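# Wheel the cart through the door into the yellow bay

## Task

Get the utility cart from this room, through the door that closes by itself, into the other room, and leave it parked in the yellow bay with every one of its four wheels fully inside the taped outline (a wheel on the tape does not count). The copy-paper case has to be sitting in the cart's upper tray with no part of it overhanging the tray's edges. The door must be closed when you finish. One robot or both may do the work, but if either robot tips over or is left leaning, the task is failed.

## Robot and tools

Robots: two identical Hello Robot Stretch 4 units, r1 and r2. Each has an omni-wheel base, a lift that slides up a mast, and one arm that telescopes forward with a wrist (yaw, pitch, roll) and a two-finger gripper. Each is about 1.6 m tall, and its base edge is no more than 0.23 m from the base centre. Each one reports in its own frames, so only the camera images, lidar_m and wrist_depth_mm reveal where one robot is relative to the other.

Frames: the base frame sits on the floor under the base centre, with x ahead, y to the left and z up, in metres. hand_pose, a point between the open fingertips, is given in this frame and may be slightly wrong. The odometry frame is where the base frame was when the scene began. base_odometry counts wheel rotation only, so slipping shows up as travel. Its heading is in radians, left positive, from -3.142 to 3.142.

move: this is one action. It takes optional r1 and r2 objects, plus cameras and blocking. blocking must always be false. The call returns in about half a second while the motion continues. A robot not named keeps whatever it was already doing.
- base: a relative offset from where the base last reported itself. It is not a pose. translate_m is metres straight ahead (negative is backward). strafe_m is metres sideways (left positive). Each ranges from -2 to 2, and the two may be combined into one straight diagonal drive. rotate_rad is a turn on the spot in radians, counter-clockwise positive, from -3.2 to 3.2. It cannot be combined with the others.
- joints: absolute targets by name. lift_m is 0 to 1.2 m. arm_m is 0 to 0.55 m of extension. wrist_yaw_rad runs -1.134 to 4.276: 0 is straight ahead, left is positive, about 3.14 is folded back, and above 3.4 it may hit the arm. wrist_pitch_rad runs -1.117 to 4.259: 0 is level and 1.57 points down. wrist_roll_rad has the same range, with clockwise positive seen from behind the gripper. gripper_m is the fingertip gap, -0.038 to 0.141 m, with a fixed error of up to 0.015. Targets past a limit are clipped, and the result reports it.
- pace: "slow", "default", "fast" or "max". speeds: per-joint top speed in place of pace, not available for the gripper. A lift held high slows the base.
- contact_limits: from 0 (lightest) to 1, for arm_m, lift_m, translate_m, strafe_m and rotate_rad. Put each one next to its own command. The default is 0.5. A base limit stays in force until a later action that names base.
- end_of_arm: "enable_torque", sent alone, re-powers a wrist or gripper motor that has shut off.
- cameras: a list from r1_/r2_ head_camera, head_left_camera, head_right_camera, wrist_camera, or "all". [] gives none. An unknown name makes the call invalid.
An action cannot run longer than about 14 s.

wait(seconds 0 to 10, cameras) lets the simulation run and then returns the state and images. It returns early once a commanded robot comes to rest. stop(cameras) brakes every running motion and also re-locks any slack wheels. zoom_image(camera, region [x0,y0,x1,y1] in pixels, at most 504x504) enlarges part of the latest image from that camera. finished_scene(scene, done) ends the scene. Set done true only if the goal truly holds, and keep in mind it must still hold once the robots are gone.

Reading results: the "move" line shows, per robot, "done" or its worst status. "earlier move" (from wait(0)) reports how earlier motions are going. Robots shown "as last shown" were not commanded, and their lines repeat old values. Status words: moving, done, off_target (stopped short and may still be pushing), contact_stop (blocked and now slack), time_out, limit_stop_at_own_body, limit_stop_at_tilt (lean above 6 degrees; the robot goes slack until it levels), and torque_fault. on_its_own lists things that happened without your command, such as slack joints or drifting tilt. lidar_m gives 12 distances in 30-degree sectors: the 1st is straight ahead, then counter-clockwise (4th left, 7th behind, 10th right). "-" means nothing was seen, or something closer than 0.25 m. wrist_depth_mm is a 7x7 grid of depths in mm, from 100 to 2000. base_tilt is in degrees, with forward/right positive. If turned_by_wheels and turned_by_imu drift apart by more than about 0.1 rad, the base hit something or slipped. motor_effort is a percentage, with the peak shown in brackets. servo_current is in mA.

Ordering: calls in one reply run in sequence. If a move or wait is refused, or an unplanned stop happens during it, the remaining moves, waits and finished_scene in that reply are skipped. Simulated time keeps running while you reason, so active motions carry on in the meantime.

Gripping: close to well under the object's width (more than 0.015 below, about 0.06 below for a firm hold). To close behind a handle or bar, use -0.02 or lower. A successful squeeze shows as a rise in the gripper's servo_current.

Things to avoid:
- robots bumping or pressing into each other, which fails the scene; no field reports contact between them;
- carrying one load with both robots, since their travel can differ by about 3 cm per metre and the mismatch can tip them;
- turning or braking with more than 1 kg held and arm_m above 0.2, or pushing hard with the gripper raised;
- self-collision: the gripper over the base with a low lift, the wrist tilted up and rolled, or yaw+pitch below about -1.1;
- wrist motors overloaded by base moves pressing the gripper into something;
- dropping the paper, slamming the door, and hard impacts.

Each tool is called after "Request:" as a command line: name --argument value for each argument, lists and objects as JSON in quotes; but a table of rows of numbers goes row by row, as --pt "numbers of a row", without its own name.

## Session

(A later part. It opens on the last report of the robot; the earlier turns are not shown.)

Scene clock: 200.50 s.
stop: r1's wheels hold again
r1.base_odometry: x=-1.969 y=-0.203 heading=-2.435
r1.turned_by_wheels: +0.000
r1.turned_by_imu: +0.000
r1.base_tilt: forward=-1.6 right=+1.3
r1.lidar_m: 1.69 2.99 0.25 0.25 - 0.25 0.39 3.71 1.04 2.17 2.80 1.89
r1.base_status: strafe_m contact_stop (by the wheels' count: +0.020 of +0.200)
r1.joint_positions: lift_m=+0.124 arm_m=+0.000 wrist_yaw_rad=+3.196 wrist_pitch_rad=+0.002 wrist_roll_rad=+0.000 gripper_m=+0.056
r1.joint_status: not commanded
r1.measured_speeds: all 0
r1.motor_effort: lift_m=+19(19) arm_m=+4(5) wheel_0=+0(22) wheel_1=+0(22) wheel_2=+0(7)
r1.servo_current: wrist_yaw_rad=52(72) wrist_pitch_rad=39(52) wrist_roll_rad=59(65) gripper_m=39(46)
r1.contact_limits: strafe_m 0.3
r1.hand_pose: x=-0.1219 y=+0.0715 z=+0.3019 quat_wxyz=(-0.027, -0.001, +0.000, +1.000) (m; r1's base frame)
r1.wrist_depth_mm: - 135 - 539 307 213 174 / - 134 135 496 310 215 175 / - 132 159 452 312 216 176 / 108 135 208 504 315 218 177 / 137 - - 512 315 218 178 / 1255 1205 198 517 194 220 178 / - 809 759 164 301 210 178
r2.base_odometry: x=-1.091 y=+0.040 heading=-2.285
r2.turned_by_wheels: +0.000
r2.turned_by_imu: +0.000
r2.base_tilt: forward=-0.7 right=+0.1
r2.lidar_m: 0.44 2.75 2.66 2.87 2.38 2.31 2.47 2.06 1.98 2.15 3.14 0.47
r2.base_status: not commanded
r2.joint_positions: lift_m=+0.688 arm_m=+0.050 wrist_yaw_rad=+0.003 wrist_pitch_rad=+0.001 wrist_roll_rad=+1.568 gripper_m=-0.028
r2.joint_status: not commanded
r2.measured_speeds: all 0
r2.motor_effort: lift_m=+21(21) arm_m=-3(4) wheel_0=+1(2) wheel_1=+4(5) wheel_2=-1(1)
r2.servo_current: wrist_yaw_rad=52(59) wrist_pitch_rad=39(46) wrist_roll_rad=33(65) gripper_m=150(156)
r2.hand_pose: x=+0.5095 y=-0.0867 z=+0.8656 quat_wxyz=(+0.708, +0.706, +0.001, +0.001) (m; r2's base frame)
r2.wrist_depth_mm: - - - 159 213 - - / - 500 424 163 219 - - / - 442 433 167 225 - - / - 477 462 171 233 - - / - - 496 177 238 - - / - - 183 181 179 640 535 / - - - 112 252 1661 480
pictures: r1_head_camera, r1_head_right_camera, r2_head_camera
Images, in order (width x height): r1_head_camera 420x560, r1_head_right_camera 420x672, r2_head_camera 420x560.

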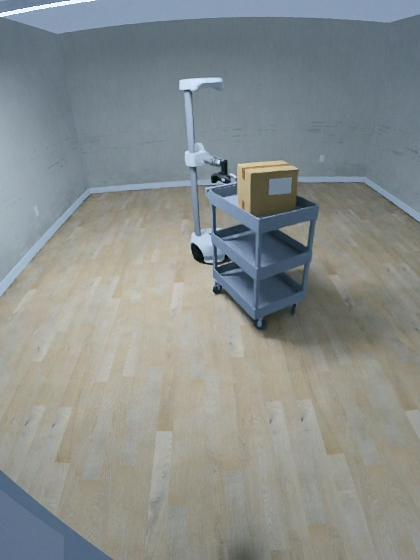

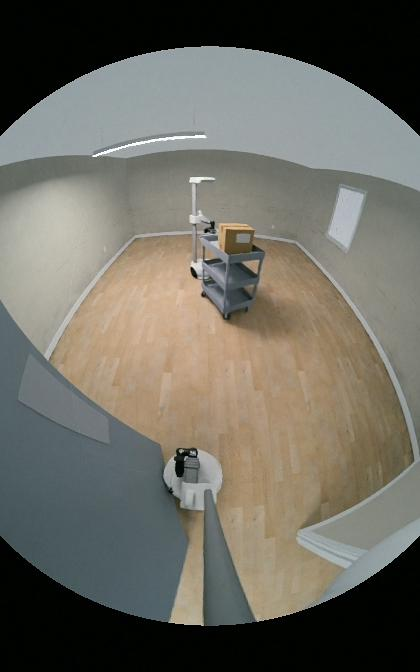

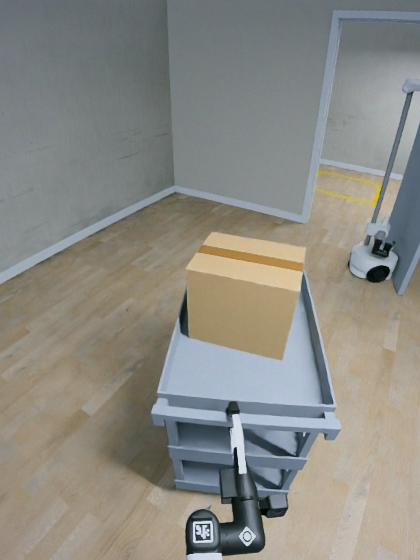

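Request:
move --r2 '{"base":{"strafe_m":0.4}}' --cameras '[]' --blocking false

Request:
wait --seconds 6 --cameras '[]'

Request:
move --r2 '{"base":{"rotate_rad":-0.4}}' --cameras '[]' --blocking false

Request:
wait --seconds 6 --cameras '["r2_head_camera","r1_head_camera"]'

Scene clock: 207.60 s.
move: r2 moving
r1: as last shown
r1.lidar_m: 1.68 3.04 0.25 0.25 - 0.25 0.38 3.69 1.06 2.19 2.81 1.92
r1.motor_effort: lift_m=+19(19) arm_m=+4(4) wheel_0=+0(0) wheel_1=+0(0) wheel_2=+0(0)
r1.servo_current: wrist_yaw_rad=52(65) wrist_pitch_rad=39(46) wrist_roll_rad=39(65) gripper_m=39(46)
r1.contact_limits: strafe_m 0.3
r1.wrist_depth_mm: - 134 - 539 304 213 174 / - 135 135 496 309 214 175 / - 132 159 455 312 216 176 / 108 135 208 508 315 217 177 / 137 - - 512 317 218 178 / 1205 1205 198 517 194 219 178 / - 809 768 164 303 210 178
r2.base_odometry: x=-1.063 y=+0.017 heading=-2.286
r2.turned_by_wheels: -0.001
r2.turned_by_imu: -0.001
r2.base_tilt: forward=-0.6 right=+0.1
r2.lidar_m: 0.45 2.72 2.62 2.83 2.36 2.27 2.46 2.07 2.01 2.17 3.18 0.46
r2.base_status: strafe_m moving
r2.joint_positions: lift_m=+0.688 arm_m=+0.050 wrist_yaw_rad=-0.006 wrist_pitch_rad=+0.001 wrist_roll_rad=+1.568 gripper_m=-0.028
r2.joint_status: not commanded
r2.measured_speeds: translate_m=+0.001 strafe_m=+0.139 rotate_rad=-0.004 lift_m=+0.000 arm_m=+0.000 wrist_yaw_rad=-0.028 wrist_pitch_rad=+0.000 wrist_roll_rad=+0.000
r2.motor_effort: lift_m=+21(21) arm_m=-4(4) wheel_0=-18(18) wheel_1=+8(11) wheel_2=+0(1)
r2.servo_current: wrist_yaw_rad=52(59) wrist_pitch_rad=39(46) wrist_roll_rad=52(59) gripper_m=137(156)
r2.hand_pose: x=+0.5087 y=-0.0892 z=+0.8656 quat_wxyz=(+0.708, +0.706, -0.002, -0.003) (m; r2's base frame)
r2.wrist_depth_mm: - - - 160 216 - - / - - 421 164 222 - - / - 439 436 167 227 - - / - 480 462 172 233 - - / - - 488 177 238 - - / - - 182 181 180 615 535 / - - - 112 251 1708 477
pictures: none
No camera images: "cameras" was empty.

Scene clock: 209.77 s.
earlier move: r2 done
r1.base_odometry: x=-1.969 y=-0.203 heading=-2.435
r1.turned_by_wheels: +0.000
r1.turned_by_imu: +0.000
r1.base_tilt: forward=-1.5 right=+1.3
r1.lidar_m: 1.95 3.04 0.25 0.25 - 0.25 0.39 3.70 1.06 2.15 2.81 2.02
r1.base_status: not commanded
r1.joint_positions: lift_m=+0.124 arm_m=+0.000 wrist_yaw_rad=+3.196 wrist_pitch_rad=+0.002 wrist_roll_rad=+0.000 gripper_m=+0.056
r1.joint_status: not commanded
r1.measured_speeds: all 0
r1.motor_effort: lift_m=+19(20) arm_m=+4(4) wheel_0=+0(1) wheel_1=+0(0) wheel_2=+0(0)
r1.servo_current: wrist_yaw_rad=39(65) wrist_pitch_rad=46(52) wrist_roll_rad=39(78) gripper_m=39(52)
r1.contact_limits: strafe_m 0.3
r1.hand_pose: x=-0.1219 y=+0.0715 z=+0.3019 quat_wxyz=(-0.027, -0.001, +0.000, +1.000) (m; r1's base frame)
r1.wrist_depth_mm: - 135 - 539 306 213 173 / - 134 135 496 310 215 174 / - 132 160 455 314 216 176 / 108 135 208 504 317 216 177 / 137 - - 512 317 219 178 / 1229 1229 198 517 195 219 178 / - 809 750 164 301 209 178
r2.base_odometry: x=-0.788 y=-0.222 heading=-2.285
r2.turned_by_wheels: +0.001
r2.turned_by_imu: -0.001
r2.base_tilt: forward=-0.7 right=+0.1
r2.lidar_m: 0.49 2.42 2.31 2.54 2.14 2.09 2.25 2.36 2.32 2.49 2.83 0.37
r2.base_status: done
r2.joint_positions: lift_m=+0.688 arm_m=+0.050 wrist_yaw_rad=-0.003 wrist_pitch_rad=+0.003 wrist_roll_rad=+1.568 gripper_m=-0.029
r2.joint_status: not commanded
r2.measured_speeds: all 0
r2.motor_effort: lift_m=+21(21) arm_m=-3(4) wheel_0=-2(20) wheel_1=-1(11) wheel_2=+0(2)
r2.servo_current: wrist_yaw_rad=59(65) wrist_pitch_rad=39(46) wrist_roll_rad=39(72) gripper_m=111(156)
r2.hand_pose: x=+0.5090 y=-0.0883 z=+0.8651 quat_wxyz=(+0.708, +0.706, +0.000, -0.002) (m; r2's base frame)
r2.wrist_depth_mm: - 336 336 - 138 138 - / - 382 387 - 150 150 - / - 473 455 - 167 177 - / - - - 109 191 597 535 / - - - 126 220 1576 484 / - - 186 144 178 1708 1205 / - - - 112 347 353 349
wait: 2.17 of 6 s (r2 has come to rest)
pictures: none
No camera images: "cameras" was empty.

Scene clock: 210.27 s.
move: r2 moving
r1: as last shown
r1.base_tilt: forward=-1.6 right=+1.3
r1.lidar_m: 1.90 3.02 0.25 0.25 - 0.25 0.37 3.68 1.05 2.17 2.80 1.98
r1.motor_effort: lift_m=+19(19) arm_m=+4(4) wheel_0=+0(1) wheel_1=+0(0) wheel_2=+0(0)
r1.servo_current: wrist_yaw_rad=52(59) wrist_pitch_rad=39(46) wrist_roll_rad=39(59) gripper_m=39(46)
r1.contact_limits: strafe_m 0.3
r1.wrist_depth_mm: - 134 - 539 304 213 173 / - 134 135 500 310 214 175 / - 132 160 455 312 216 176 / 108 135 207 508 314 217 177 / 137 - - 512 317 218 178 / 1229 1229 198 517 195 219 178 / - 798 759 164 301 209 178
r2.base_odometry: x=-0.788 y=-0.222 heading=-2.530
r2.turned_by_wheels: -0.245
r2.turned_by_imu: -0.235
r2.base_tilt: forward=-0.6 right=+0.0
r2.lidar_m: 0.47 0.54 2.34 2.35 2.36 2.09 2.11 2.54 2.34 2.34 2.91 0.40
r2.base_status: rotate_rad moving
r2.joint_positions: lift_m=+0.688 arm_m=+0.050 wrist_yaw_rad=+0.019 wrist_pitch_rad=+0.003 wrist_roll_rad=+1.568 gripper_m=-0.029
r2.joint_status: not commanded
r2.measured_speeds: translate_m=+0.002 strafe_m=+0.004 rotate_rad=-0.864 lift_m=+0.000 arm_m=+0.000 wrist_yaw_rad=+0.000 wrist_pitch_rad=+0.001 wrist_roll_rad=+0.000
r2.motor_effort: lift_m=+21(21) arm_m=+3(4) wheel_0=+21(26) wheel_1=+12(16) wheel_2=+12(16)
r2.servo_current: wrist_yaw_rad=111(130) wrist_pitch_rad=39(46) wrist_roll_rad=52(59) gripper_m=91(104)
r2.hand_pose: x=+0.5109 y=-0.0819 z=+0.8651 quat_wxyz=(+0.708, +0.706, +0.008, +0.006) (m; r2's base frame)
r2.wrist_depth_mm: - 424 418 - 165 - - / - 373 373 118 179 - - / - 415 415 123 189 - - / - 492 473 135 204 - - / - - 535 146 222 699 - / - - 186 163 179 1618 512 / - - - 112 264 1661 459
pictures: none
No camera images: "cameras" was empty.

Scene clock: 211.17 s.
earlier move: r2 done
r1.base_odometry: x=-1.969 y=-0.203 heading=-2.435
r1.turned_by_wheels: +0.000
r1.turned_by_imu: +0.000
r1.base_tilt: forward=-1.6 right=+1.3
r1.lidar_m: 1.88 3.01 0.25 0.25 - 0.25 0.36 3.71 1.04 2.17 2.80 2.00
r1.base_status: not commanded
r1.joint_positions: lift_m=+0.124 arm_m=+0.000 wrist_yaw_rad=+3.196 wrist_pitch_rad=+0.002 wrist_roll_rad=+0.000 gripper_m=+0.056
r1.joint_status: not commanded
r1.measured_speeds: all 0
r1.motor_effort: lift_m=+19(19) arm_m=+4(4) wheel_0=+0(1) wheel_1=+0(0) wheel_2=+0(0)
r1.servo_current: wrist_yaw_rad=46(65) wrist_pitch_rad=39(52) wrist_roll_rad=52(65) gripper_m=39(46)
r1.contact_limits: strafe_m 0.3
r1.hand_pose: x=-0.1219 y=+0.0715 z=+0.3019 quat_wxyz=(-0.027, -0.001, +0.000, +1.000) (m; r1's base frame)
r1.wrist_depth_mm: - 134 - 539 306 213 173 / - 134 135 496 309 214 175 / - 132 159 455 312 216 176 / 108 135 208 508 315 217 177 / 137 - - 512 317 219 178 / 1229 1229 198 517 195 219 178 / - 809 759 164 301 210 178
r2.base_odometry: x=-0.788 y=-0.222 heading=-2.685
r2.turned_by_wheels: -0.155
r2.turned_by_imu: -0.160
r2.base_tilt: forward=-0.7 right=+0.1
r2.lidar_m: 0.45 0.47 2.36 2.32 2.56 2.12 2.09 2.35 2.34 2.34 2.62 0.45
r2.base_status: done
r2.joint_positions: lift_m=+0.688 arm_m=+0.050 wrist_yaw_rad=+0.002 wrist_pitch_rad=+0.003 wrist_roll_rad=+1.568 gripper_m=-0.029
r2.joint_status: not commanded
r2.measured_speeds: all 0
r2.motor_effort: lift_m=+21(21) arm_m=+4(7) wheel_0=+3(26) wheel_1=+2(16) wheel_2=-1(19)
r2.servo_current: wrist_yaw_rad=46(130) wrist_pitch_rad=52(52) wrist_roll_rad=46(59) gripper_m=85(104)
r2.hand_pose: x=+0.5094 y=-0.0870 z=+0.8651 quat_wxyz=(+0.708, +0.706, +0.002, -0.001) (m; r2's base frame)
r2.wrist_depth_mm: - - - 211 213 1618 1229 / - - - 159 216 - - / - 459 424 162 222 - - / - 439 439 166 225 - - / - - 466 170 230 - - / - - 183 172 180 778 - / - - - 112 240 1576 539
wait: 0.90 of 6 s (r2 has come to rest)
pictures: r1_head_camera, r2_head_camera
Images, in order (width x height): r1_head_camera 420x560, r2_head_camera 420x560.

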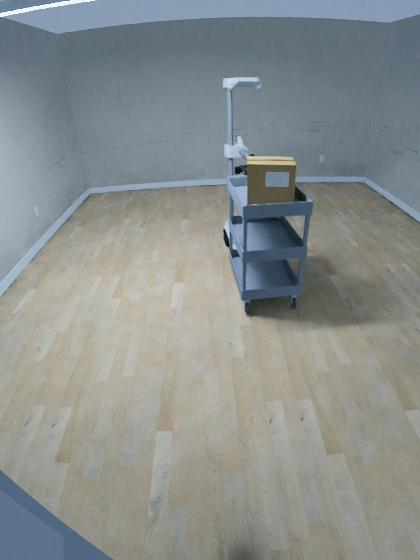

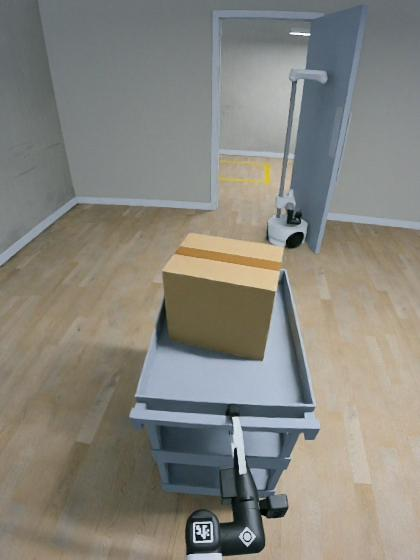

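Request:
move --r2 '{"base":{"strafe_m":0.12}}' --cameras '[]' --blocking false

Request:
wait --seconds 6 --cameras '[]'

Request:
move --r2 '{"base":{"rotate_rad":-0.13}}' --cameras '[]' --blocking false

Request:
wait --seconds 6 --cameras '[]'

Request:
move --r2 '{"base":{"translate_m":0.6},"contact_limits":{"translate_m":0.5}}' --cameras '[]' --blocking false

Request:
wait --seconds 6 --cameras '["r2_head_camera","r1_head_camera"]'

Scene clock: 226.83 s.
move: r2 moving
r1: as last shown
r1.lidar_m: 1.87 3.04 0.25 0.25 - 0.25 0.38 3.70 1.04 2.17 2.79 2.00
r1.motor_effort: lift_m=+19(19) arm_m=+4(4) wheel_0=-1(1) wheel_1=+0(0) wheel_2=+0(0)
r1.servo_current: wrist_yaw_rad=52(72) wrist_pitch_rad=39(46) wrist_roll_rad=46(59) gripper_m=46(46)
r1.contact_limits: strafe_m 0.3
r1.wrist_depth_mm: - 135 - 539 306 213 173 / - 134 135 500 310 215 175 / - 132 159 459 314 216 176 / 108 135 208 508 315 217 177 / 137 - - 508 317 218 178 / 1205 1229 198 521 195 220 178 / - 809 759 164 301 209 178
r2.base_odometry: x=-0.773 y=-0.254 heading=-2.686
r2.turned_by_wheels: -0.001
r2.turned_by_imu: -0.001
r2.base_tilt: forward=-0.7 right=+0.1
r2.lidar_m: 0.44 0.49 2.33 2.30 2.54 2.10 2.08 2.36 2.37 2.36 2.67 0.46
r2.base_status: strafe_m moving
r2.joint_positions: lift_m=+0.688 arm_m=+0.050 wrist_yaw_rad=-0.008 wrist_pitch_rad=+0.003 wrist_roll_rad=+1.568 gripper_m=-0.029
r2.joint_status: not commanded
r2.measured_speeds: translate_m=-0.001 strafe_m=+0.141 rotate_rad=+0.003 lift_m=+0.000 arm_m=+0.000 wrist_yaw_rad=-0.028 wrist_pitch_rad=+0.000 wrist_roll_rad=+0.000
r2.motor_effort: lift_m=+21(21) arm_m=+4(4) wheel_0=-17(19) wheel_1=+8(10) wheel_2=+1(1)
r2.servo_current: wrist_yaw_rad=65(65) wrist_pitch_rad=39(46) wrist_roll_rad=52(52) gripper_m=85(91)
r2.hand_pose: x=+0.5085 y=-0.0898 z=+0.8651 quat_wxyz=(+0.708, +0.706, -0.002, -0.004) (m; r2's base frame)
r2.wrist_depth_mm: - - - 159 216 1618 1255 / - - - 162 220 - - / - 469 427 164 224 - - / - 449 442 167 229 - - / - 477 473 171 232 - - / - - 184 173 180 - - / - - - 112 242 1618 -
pictures: none
No camera images: "cameras" was empty.

Scene clock: 227.90 s.
earlier move: r2 done
r1.base_odometry: x=-1.969 y=-0.203 heading=-2.435
r1.turned_by_wheels: +0.000
r1.turned_by_imu: +0.000
r1.base_tilt: forward=-1.6 right=+1.3
r1.lidar_m: 1.91 2.99 0.25 0.25 - 0.25 0.40 3.71 1.05 2.17 2.82 1.99
r1.base_status: not commanded
r1.joint_positions: lift_m=+0.124 arm_m=+0.000 wrist_yaw_rad=+3.196 wrist_pitch_rad=+0.002 wrist_roll_rad=+0.000 gripper_m=+0.056
r1.joint_status: not commanded
r1.measured_speeds: all 0
r1.motor_effort: lift_m=+19(19) arm_m=+4(4) wheel_0=+0(1) wheel_1=+0(0) wheel_2=+0(0)
r1.servo_current: wrist_yaw_rad=65(72) wrist_pitch_rad=39(46) wrist_roll_rad=52(59) gripper_m=39(46)
r1.contact_limits: strafe_m 0.3
r1.hand_pose: x=-0.1219 y=+0.0715 z=+0.3019 quat_wxyz=(-0.027, -0.001, +0.000, +1.000) (m; r1's base frame)
r1.wrist_depth_mm: - 134 - 535 304 213 174 / - 135 135 496 310 215 174 / - 132 159 455 314 216 176 / 108 135 207 508 317 218 177 / 137 - - 512 317 219 178 / 1229 1205 198 521 194 220 178 / - 820 759 164 301 210 178
r2.base_odometry: x=-0.736 y=-0.329 heading=-2.685
r2.turned_by_wheels: +0.000
r2.turned_by_imu: +0.000
r2.base_tilt: forward=-0.7 right=+0.0
r2.lidar_m: 0.44 0.55 2.25 2.20 2.51 2.10 2.09 2.33 2.47 2.46 2.77 0.43
r2.base_status: done
r2.joint_positions: lift_m=+0.688 arm_m=+0.050 wrist_yaw_rad=-0.009 wrist_pitch_rad=+0.003 wrist_roll_rad=+1.568 gripper_m=-0.029
r2.joint_status: not commanded
r2.measured_speeds: all 0
r2.motor_effort: lift_m=+21(21) arm_m=+4(5) wheel_0=-6(21) wheel_1=+1(10) wheel_2=-1(2)
r2.servo_current: wrist_yaw_rad=52(65) wrist_pitch_rad=39(52) wrist_roll_rad=46(59) gripper_m=91(91)
r2.hand_pose: x=+0.5085 y=-0.0900 z=+0.8651 quat_wxyz=(+0.708, +0.706, -0.002, -0.004) (m; r2's base frame)
r2.wrist_depth_mm: - - - 137 193 - - / - - 459 143 202 - - / - 418 413 149 210 - - / - 455 445 158 219 - - / - - 488 163 229 - - / - - 182 170 180 634 - / - - - 112 249 1618 488
wait: 1.07 of 6 s (r2 has come to rest)
pictures: none
No camera images: "cameras" was empty.

Scene clock: 228.40 s.
move: r2 moving
r1: as last shown
r1.base_tilt: forward=-1.6 right=+1.2
r1.lidar_m: 1.90 2.99 0.25 0.25 - 0.25 0.37 3.68 1.08 2.18 2.82 1.99
r1.servo_current: wrist_yaw_rad=46(59) wrist_pitch_rad=52(52) wrist_roll_rad=39(65) gripper_m=39(46)
r1.contact_limits: strafe_m 0.3
r1.wrist_depth_mm: - 134 - 539 306 213 174 / - 134 135 496 310 214 174 / - 132 159 455 314 216 176 / 108 135 208 504 317 217 177 / 137 - - 512 317 218 178 / 1229 1229 198 521 195 219 178 / - 809 759 164 301 210 177
r2.base_odometry: x=-0.736 y=-0.329 heading=-2.814
r2.turned_by_wheels: -0.129
r2.turned_by_imu: -0.125
r2.base_tilt: forward=-0.7 right=+0.1
r2.lidar_m: 0.42 0.47 2.30 2.21 2.39 2.15 2.07 2.21 2.51 2.45 2.61 0.45
r2.base_status: rotate_rad moving
r2.joint_positions: lift_m=+0.688 arm_m=+0.050 wrist_yaw_rad=+0.008 wrist_pitch_rad=+0.003 wrist_roll_rad=+1.568 gripper_m=-0.029
r2.joint_status: not commanded
r2.measured_speeds: translate_m=-0.004 strafe_m=+0.000 rotate_rad=-0.059 lift_m=+0.000 arm_m=+0.000 wrist_yaw_rad=-0.024 wrist_pitch_rad=+0.000 wrist_roll_rad=+0.000
r2.motor_effort: lift_m=+21(21) arm_m=-4(5) wheel_0=+3(13) wheel_1=+2(10) wheel_2=+8(13)
r2.servo_current: wrist_yaw_rad=65(65) wrist_pitch_rad=39(46) wrist_roll_rad=46(59) gripper_m=91(91)
r2.hand_pose: x=+0.5100 y=-0.0850 z=+0.8651 quat_wxyz=(+0.708, +0.706, +0.004, +0.002) (m; r2's base frame)
r2.wrist_depth_mm: - - - 156 213 1618 1229 / - - - 160 218 - - / - 504 427 162 223 - - / - 442 439 166 227 - - / - 477 466 170 231 - - / - - 184 173 180 699 - / - - - 112 242 1661 -
pictures: none
No camera images: "cameras" was empty.

Scene clock: 229.13 s.
earlier move: r2 done
r1.base_odometry: x=-1.969 y=-0.203 heading=-2.435
r1.turned_by_wheels: +0.000
r1.turned_by_imu: +0.000
r1.base_tilt: forward=-1.6 right=+1.3
r1.lidar_m: 1.92 2.98 0.25 0.25 - 0.25 0.38 3.69 1.05 2.17 2.78 2.03
r1.base_status: not commanded
r1.joint_positions: lift_m=+0.124 arm_m=+0.000 wrist_yaw_rad=+3.196 wrist_pitch_rad=+0.002 wrist_roll_rad=+0.000 gripper_m=+0.056
r1.joint_status: not commanded
r1.measured_speeds: all 0
r1.motor_effort: lift_m=+19(20) arm_m=+4(4) wheel_0=-1(1) wheel_1=+0(0) wheel_2=+0(0)
r1.servo_current: wrist_yaw_rad=46(72) wrist_pitch_rad=39(52) wrist_roll_rad=39(65) gripper_m=39(46)
r1.contact_limits: strafe_m 0.3
r1.hand_pose: x=-0.1219 y=+0.0715 z=+0.3019 quat_wxyz=(-0.027, -0.001, +0.000, +1.000) (m; r1's base frame)
r1.wrist_depth_mm: - 135 - 535 306 213 174 / - 135 134 496 309 214 174 / - 132 159 455 314 216 176 / 108 135 207 504 317 217 177 / 137 - - 512 317 219 178 / 1229 1229 198 517 195 219 178 / - 809 759 164 301 209 178
r2.base_odometry: x=-0.736 y=-0.329 heading=-2.815
r2.turned_by_wheels: +0.000
r2.turned_by_imu: +0.000
r2.base_tilt: forward=-0.6 right=+0.1
r2.lidar_m: 0.44 0.46 2.26 2.20 2.38 2.14 2.08 2.23 2.50 2.46 2.63 0.47
r2.base_status: done
r2.joint_positions: lift_m=+0.688 arm_m=+0.050 wrist_yaw_rad=+0.003 wrist_pitch_rad=+0.003 wrist_roll_rad=+1.568 gripper_m=-0.029
r2.joint_status: not commanded
r2.measured_speeds: all 0
r2.motor_effort: lift_m=+21(21) arm_m=-4(5) wheel_0=+5(13) wheel_1=+2(10) wheel_2=+3(13)
r2.servo_current: wrist_yaw_rad=52(65) wrist_pitch_rad=46(46) wrist_roll_rad=39(59) gripper_m=78(91)
r2.hand_pose: x=+0.5096 y=-0.0866 z=+0.8651 quat_wxyz=(+0.708, +0.706, +0.002, +0.000) (m; r2's base frame)
r2.wrist_depth_mm: - - - 160 217 1576 1160 / - - - 162 220 - - / - - 455 164 224 - - / - 442 436 167 229 - - / - 473 466 170 232 - - / - - 183 172 180 - - / - - - 112 240 1661 -
wait: 0.73 of 6 s (r2 has come to rest)
pictures: none
No camera images: "cameras" was empty.

Scene clock: 229.63 s.
move: r2 moving
r1: as last shown
r1.lidar_m: 1.90 2.98 0.25 0.25 - 0.25 0.36 3.70 1.07 2.17 2.83 1.99
r1.motor_effort: lift_m=+19(19) arm_m=+4(4) wheel_0=+0(1) wheel_1=+0(0) wheel_2=+0(0)
r1.servo_current: wrist_yaw_rad=59(59) wrist_pitch_rad=39(46) wrist_roll_rad=52(59) gripper_m=39(46)
r1.contact_limits: strafe_m 0.3
r1.wrist_depth_mm: - 135 - 539 304 213 174 / - 135 135 496 310 213 175 / - 132 160 455 312 216 176 / 108 135 207 504 315 217 177 / 137 - - 517 319 218 178 / 1229 1229 198 517 195 220 178 / - 809 759 164 303 210 178
r2.base_odometry: x=-0.765 y=-0.339 heading=-2.815
r2.turned_by_wheels: +0.000
r2.turned_by_imu: -0.001
r2.base_tilt: forward=-0.7 right=+0.1
r2.lidar_m: 0.43 0.47 2.30 2.21 2.37 2.18 2.08 2.25 2.51 2.46 2.62 0.47
r2.base_status: translate_m moving
r2.joint_positions: lift_m=+0.688 arm_m=+0.050 wrist_yaw_rad=-0.004 wrist_pitch_rad=+0.003 wrist_roll_rad=+1.568 gripper_m=-0.029
r2.joint_status: not commanded
r2.measured_speeds: translate_m=+0.119 strafe_m=+0.001 rotate_rad=-0.005 lift_m=+0.000 arm_m=+0.000 wrist_yaw_rad=-0.024 wrist_pitch_rad=+0.000 wrist_roll_rad=+0.000
r2.motor_effort: lift_m=+21(21) arm_m=+3(4) wheel_0=+8(15) wheel_1=+8(9) wheel_2=-17(17)
r2.servo_current: wrist_yaw_rad=39(59) wrist_pitch_rad=46(46) wrist_roll_rad=46(52) gripper_m=85(91)
r2.contact_limits: translate_m 0.5
r2.hand_pose: x=+0.5089 y=-0.0885 z=+0.8651 quat_wxyz=(+0.708, +0.706, +0.000, -0.002) (m; r2's base frame)
r2.wrist_depth_mm: - - - 163 223 1499 1205 / - - - 165 224 1808 - / - - 525 167 226 - - / - 442 436 168 229 - - / - 466 455 171 231 - - / - - 183 172 180 - - / - - - 112 237 1661 -
pictures: none
No camera images: "cameras" was empty.

Scene clock: 232.60 s.
earlier move: r2 done
r1.base_odometry: x=-1.969 y=-0.203 heading=-2.435
r1.turned_by_wheels: +0.000
r1.turned_by_imu: +0.000
r1.base_tilt: forward=-1.6 right=+1.2
r1.lidar_m: 1.33 3.03 0.25 0.26 - 0.25 0.38 3.68 1.04 2.16 2.84 1.39
r1.base_status: not commanded
r1.joint_positions: lift_m=+0.124 arm_m=+0.000 wrist_yaw_rad=+3.196 wrist_pitch_rad=+0.002 wrist_roll_rad=+0.000 gripper_m=+0.056
r1.joint_status: not commanded
r1.measured_speeds: all 0
r1.motor_effort: lift_m=+19(19) arm_m=+4(4) wheel_0=+0(1) wheel_1=+0(1) wheel_2=+0(0)
r1.servo_current: wrist_yaw_rad=65(65) wrist_pitch_rad=46(52) wrist_roll_rad=59(65) gripper_m=39(46)
r1.contact_limits: strafe_m 0.3
r1.hand_pose: x=-0.1219 y=+0.0715 z=+0.3019 quat_wxyz=(-0.027, -0.001, +0.000, +1.000) (m; r1's base frame)
r1.wrist_depth_mm: - 135 - 539 304 213 173 / - 135 135 496 310 214 174 / - 132 159 455 312 216 176 / 108 135 207 504 315 217 177 / 137 - - 512 315 218 177 / 1229 1255 198 521 194 219 178 / - 809 759 165 301 209 178
r2.base_odometry: x=-1.304 y=-0.522 heading=-2.814
r2.turned_by_wheels: +0.001
r2.turned_by_imu: +0.003
r2.base_tilt: forward=-0.7 right=+0.0
r2.lidar_m: 0.46 0.49 2.23 2.21 2.32 2.72 2.67 2.86 2.55 2.48 2.62 0.44
r2.base_status: done
r2.joint_positions: lift_m=+0.688 arm_m=+0.050 wrist_yaw_rad=+0.003 wrist_pitch_rad=+0.003 wrist_roll_rad=+1.568 gripper_m=-0.029
r2.joint_status: not commanded
r2.measured_speeds: all 0
r2.motor_effort: lift_m=+21(21) arm_m=+4(4) wheel_0=+4(16) wheel_1=+3(11) wheel_2=-1(23)
r2.servo_current: wrist_yaw_rad=46(65) wrist_pitch_rad=46(46) wrist_roll_rad=39(59) gripper_m=91(91)
r2.contact_limits: translate_m 0.5
r2.hand_pose: x=+0.5095 y=-0.0866 z=+0.8651 quat_wxyz=(+0.708, +0.706, +0.002, +0.000) (m; r2's base frame)
r2.wrist_depth_mm: - - - 145 202 1618 - / - - - 151 208 - - / - 421 415 156 215 - - / - 449 442 162 223 - - / - - 477 167 229 - - / - - 183 171 180 - - / - - - 112 246 1661 517
wait: 2.97 of 6 s (r2 has come to rest)
pictures: r1_head_camera, r2_head_camera
Images, in order (width x height): r1_head_camera 420x560, r2_head_camera 420x560.

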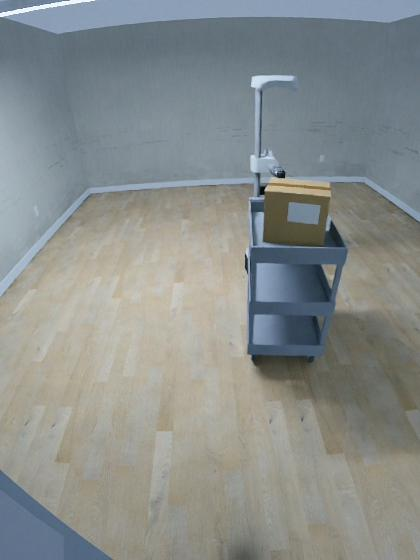

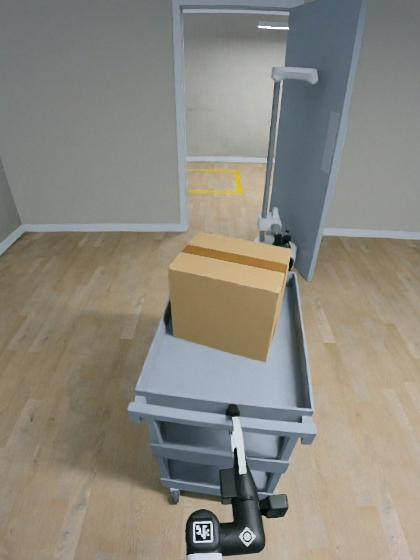

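Request:
wait --seconds 0.1 --cameras '["r1_head_right_camera","r2_head_left_camera"]'

Request:
zoom_image --camera "r2_head_left_camera" --region '[120, 150, 400, 500]'

Scene clock: 243.20 s.
r1.base_odometry: x=-1.969 y=-0.203 heading=-2.435
r1.turned_by_wheels: +0.000
r1.turned_by_imu: +0.000
r1.base_tilt: forward=-1.6 right=+1.3
r1.lidar_m: 1.34 3.04 0.25 0.25 - 0.25 0.40 3.68 1.05 2.14 2.81 1.38
r1.base_status: not commanded
r1.joint_positions: lift_m=+0.124 arm_m=+0.000 wrist_yaw_rad=+3.196 wrist_pitch_rad=+0.002 wrist_roll_rad=+0.000 gripper_m=+0.056
r1.joint_status: not commanded
r1.measured_speeds: all 0
r1.motor_effort: lift_m=+19(19) arm_m=+4(4) wheel_0=+0(1) wheel_1=+0(1) wheel_2=+0(0)
r1.servo_current: wrist_yaw_rad=46(65) wrist_pitch_rad=39(52) wrist_roll_rad=52(65) gripper_m=39(46)
r1.contact_limits: strafe_m 0.3
r1.hand_pose: x=-0.1219 y=+0.0715 z=+0.3019 quat_wxyz=(-0.027, -0.001, +0.000, +1.000) (m; r1's base frame)
r1.wrist_depth_mm: - 135 - 539 306 213 173 / - 134 135 496 309 214 175 / - 132 159 455 310 216 176 / 108 135 208 504 315 218 177 / 137 - - 512 319 218 178 / 1229 1229 198 517 194 219 178 / - 809 768 164 301 209 178
r2.base_odometry: x=-1.304 y=-0.522 heading=-2.814
r2.turned_by_wheels: +0.000
r2.turned_by_imu: +0.000
r2.base_tilt: forward=-0.7 right=+0.0
r2.lidar_m: 0.43 0.50 2.25 2.20 2.32 2.76 2.67 2.86 2.54 2.49 2.68 0.45
r2.base_status: done
r2.joint_positions: lift_m=+0.688 arm_m=+0.050 wrist_yaw_rad=+0.003 wrist_pitch_rad=+0.003 wrist_roll_rad=+1.568 gripper_m=-0.029
r2.joint_status: not commanded
r2.measured_speeds: all 0
r2.motor_effort: lift_m=+21(21) arm_m=+4(4) wheel_0=+4(16) wheel_1=+3(11) wheel_2=-1(23)
r2.servo_current: wrist_yaw_rad=33(65) wrist_pitch_rad=39(46) wrist_roll_rad=46(59) gripper_m=78(91)
r2.contact_limits: translate_m 0.5
r2.hand_pose: x=+0.5095 y=-0.0866 z=+0.8651 quat_wxyz=(+0.708, +0.706, +0.002, +0.000) (m; r2's base frame)
r2.wrist_depth_mm: - - - 145 202 1576 - / - - - 151 208 - - / - 421 415 156 216 - - / - 442 442 162 223 - - / - - 473 167 230 - - / - - 183 171 180 - - / - - - 112 247 1618 517
wait: 0.10 s; at rest from the start
pictures: r1_head_right_camera, r2_head_left_camera
Images, in order (width x height): r1_head_right_camera 420x672, r2_head_left_camera 420x672.

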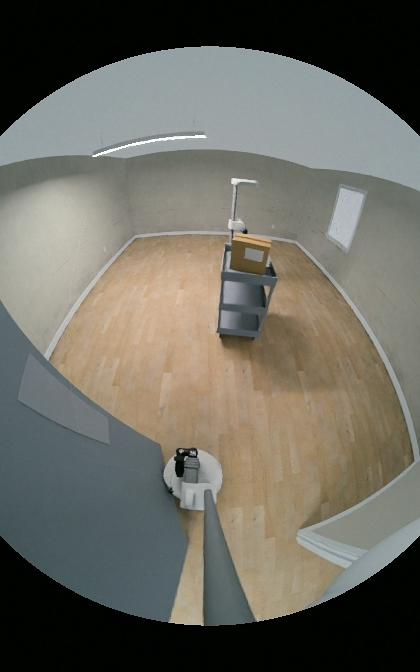

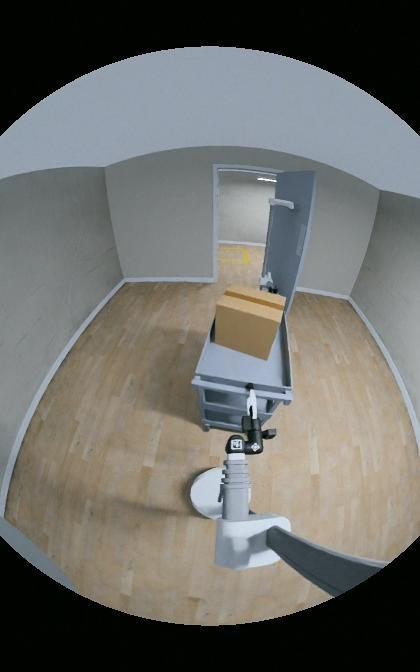

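Scaled by 1.440 from the camera's 420x672 image, which has a finer 600x960 frame.

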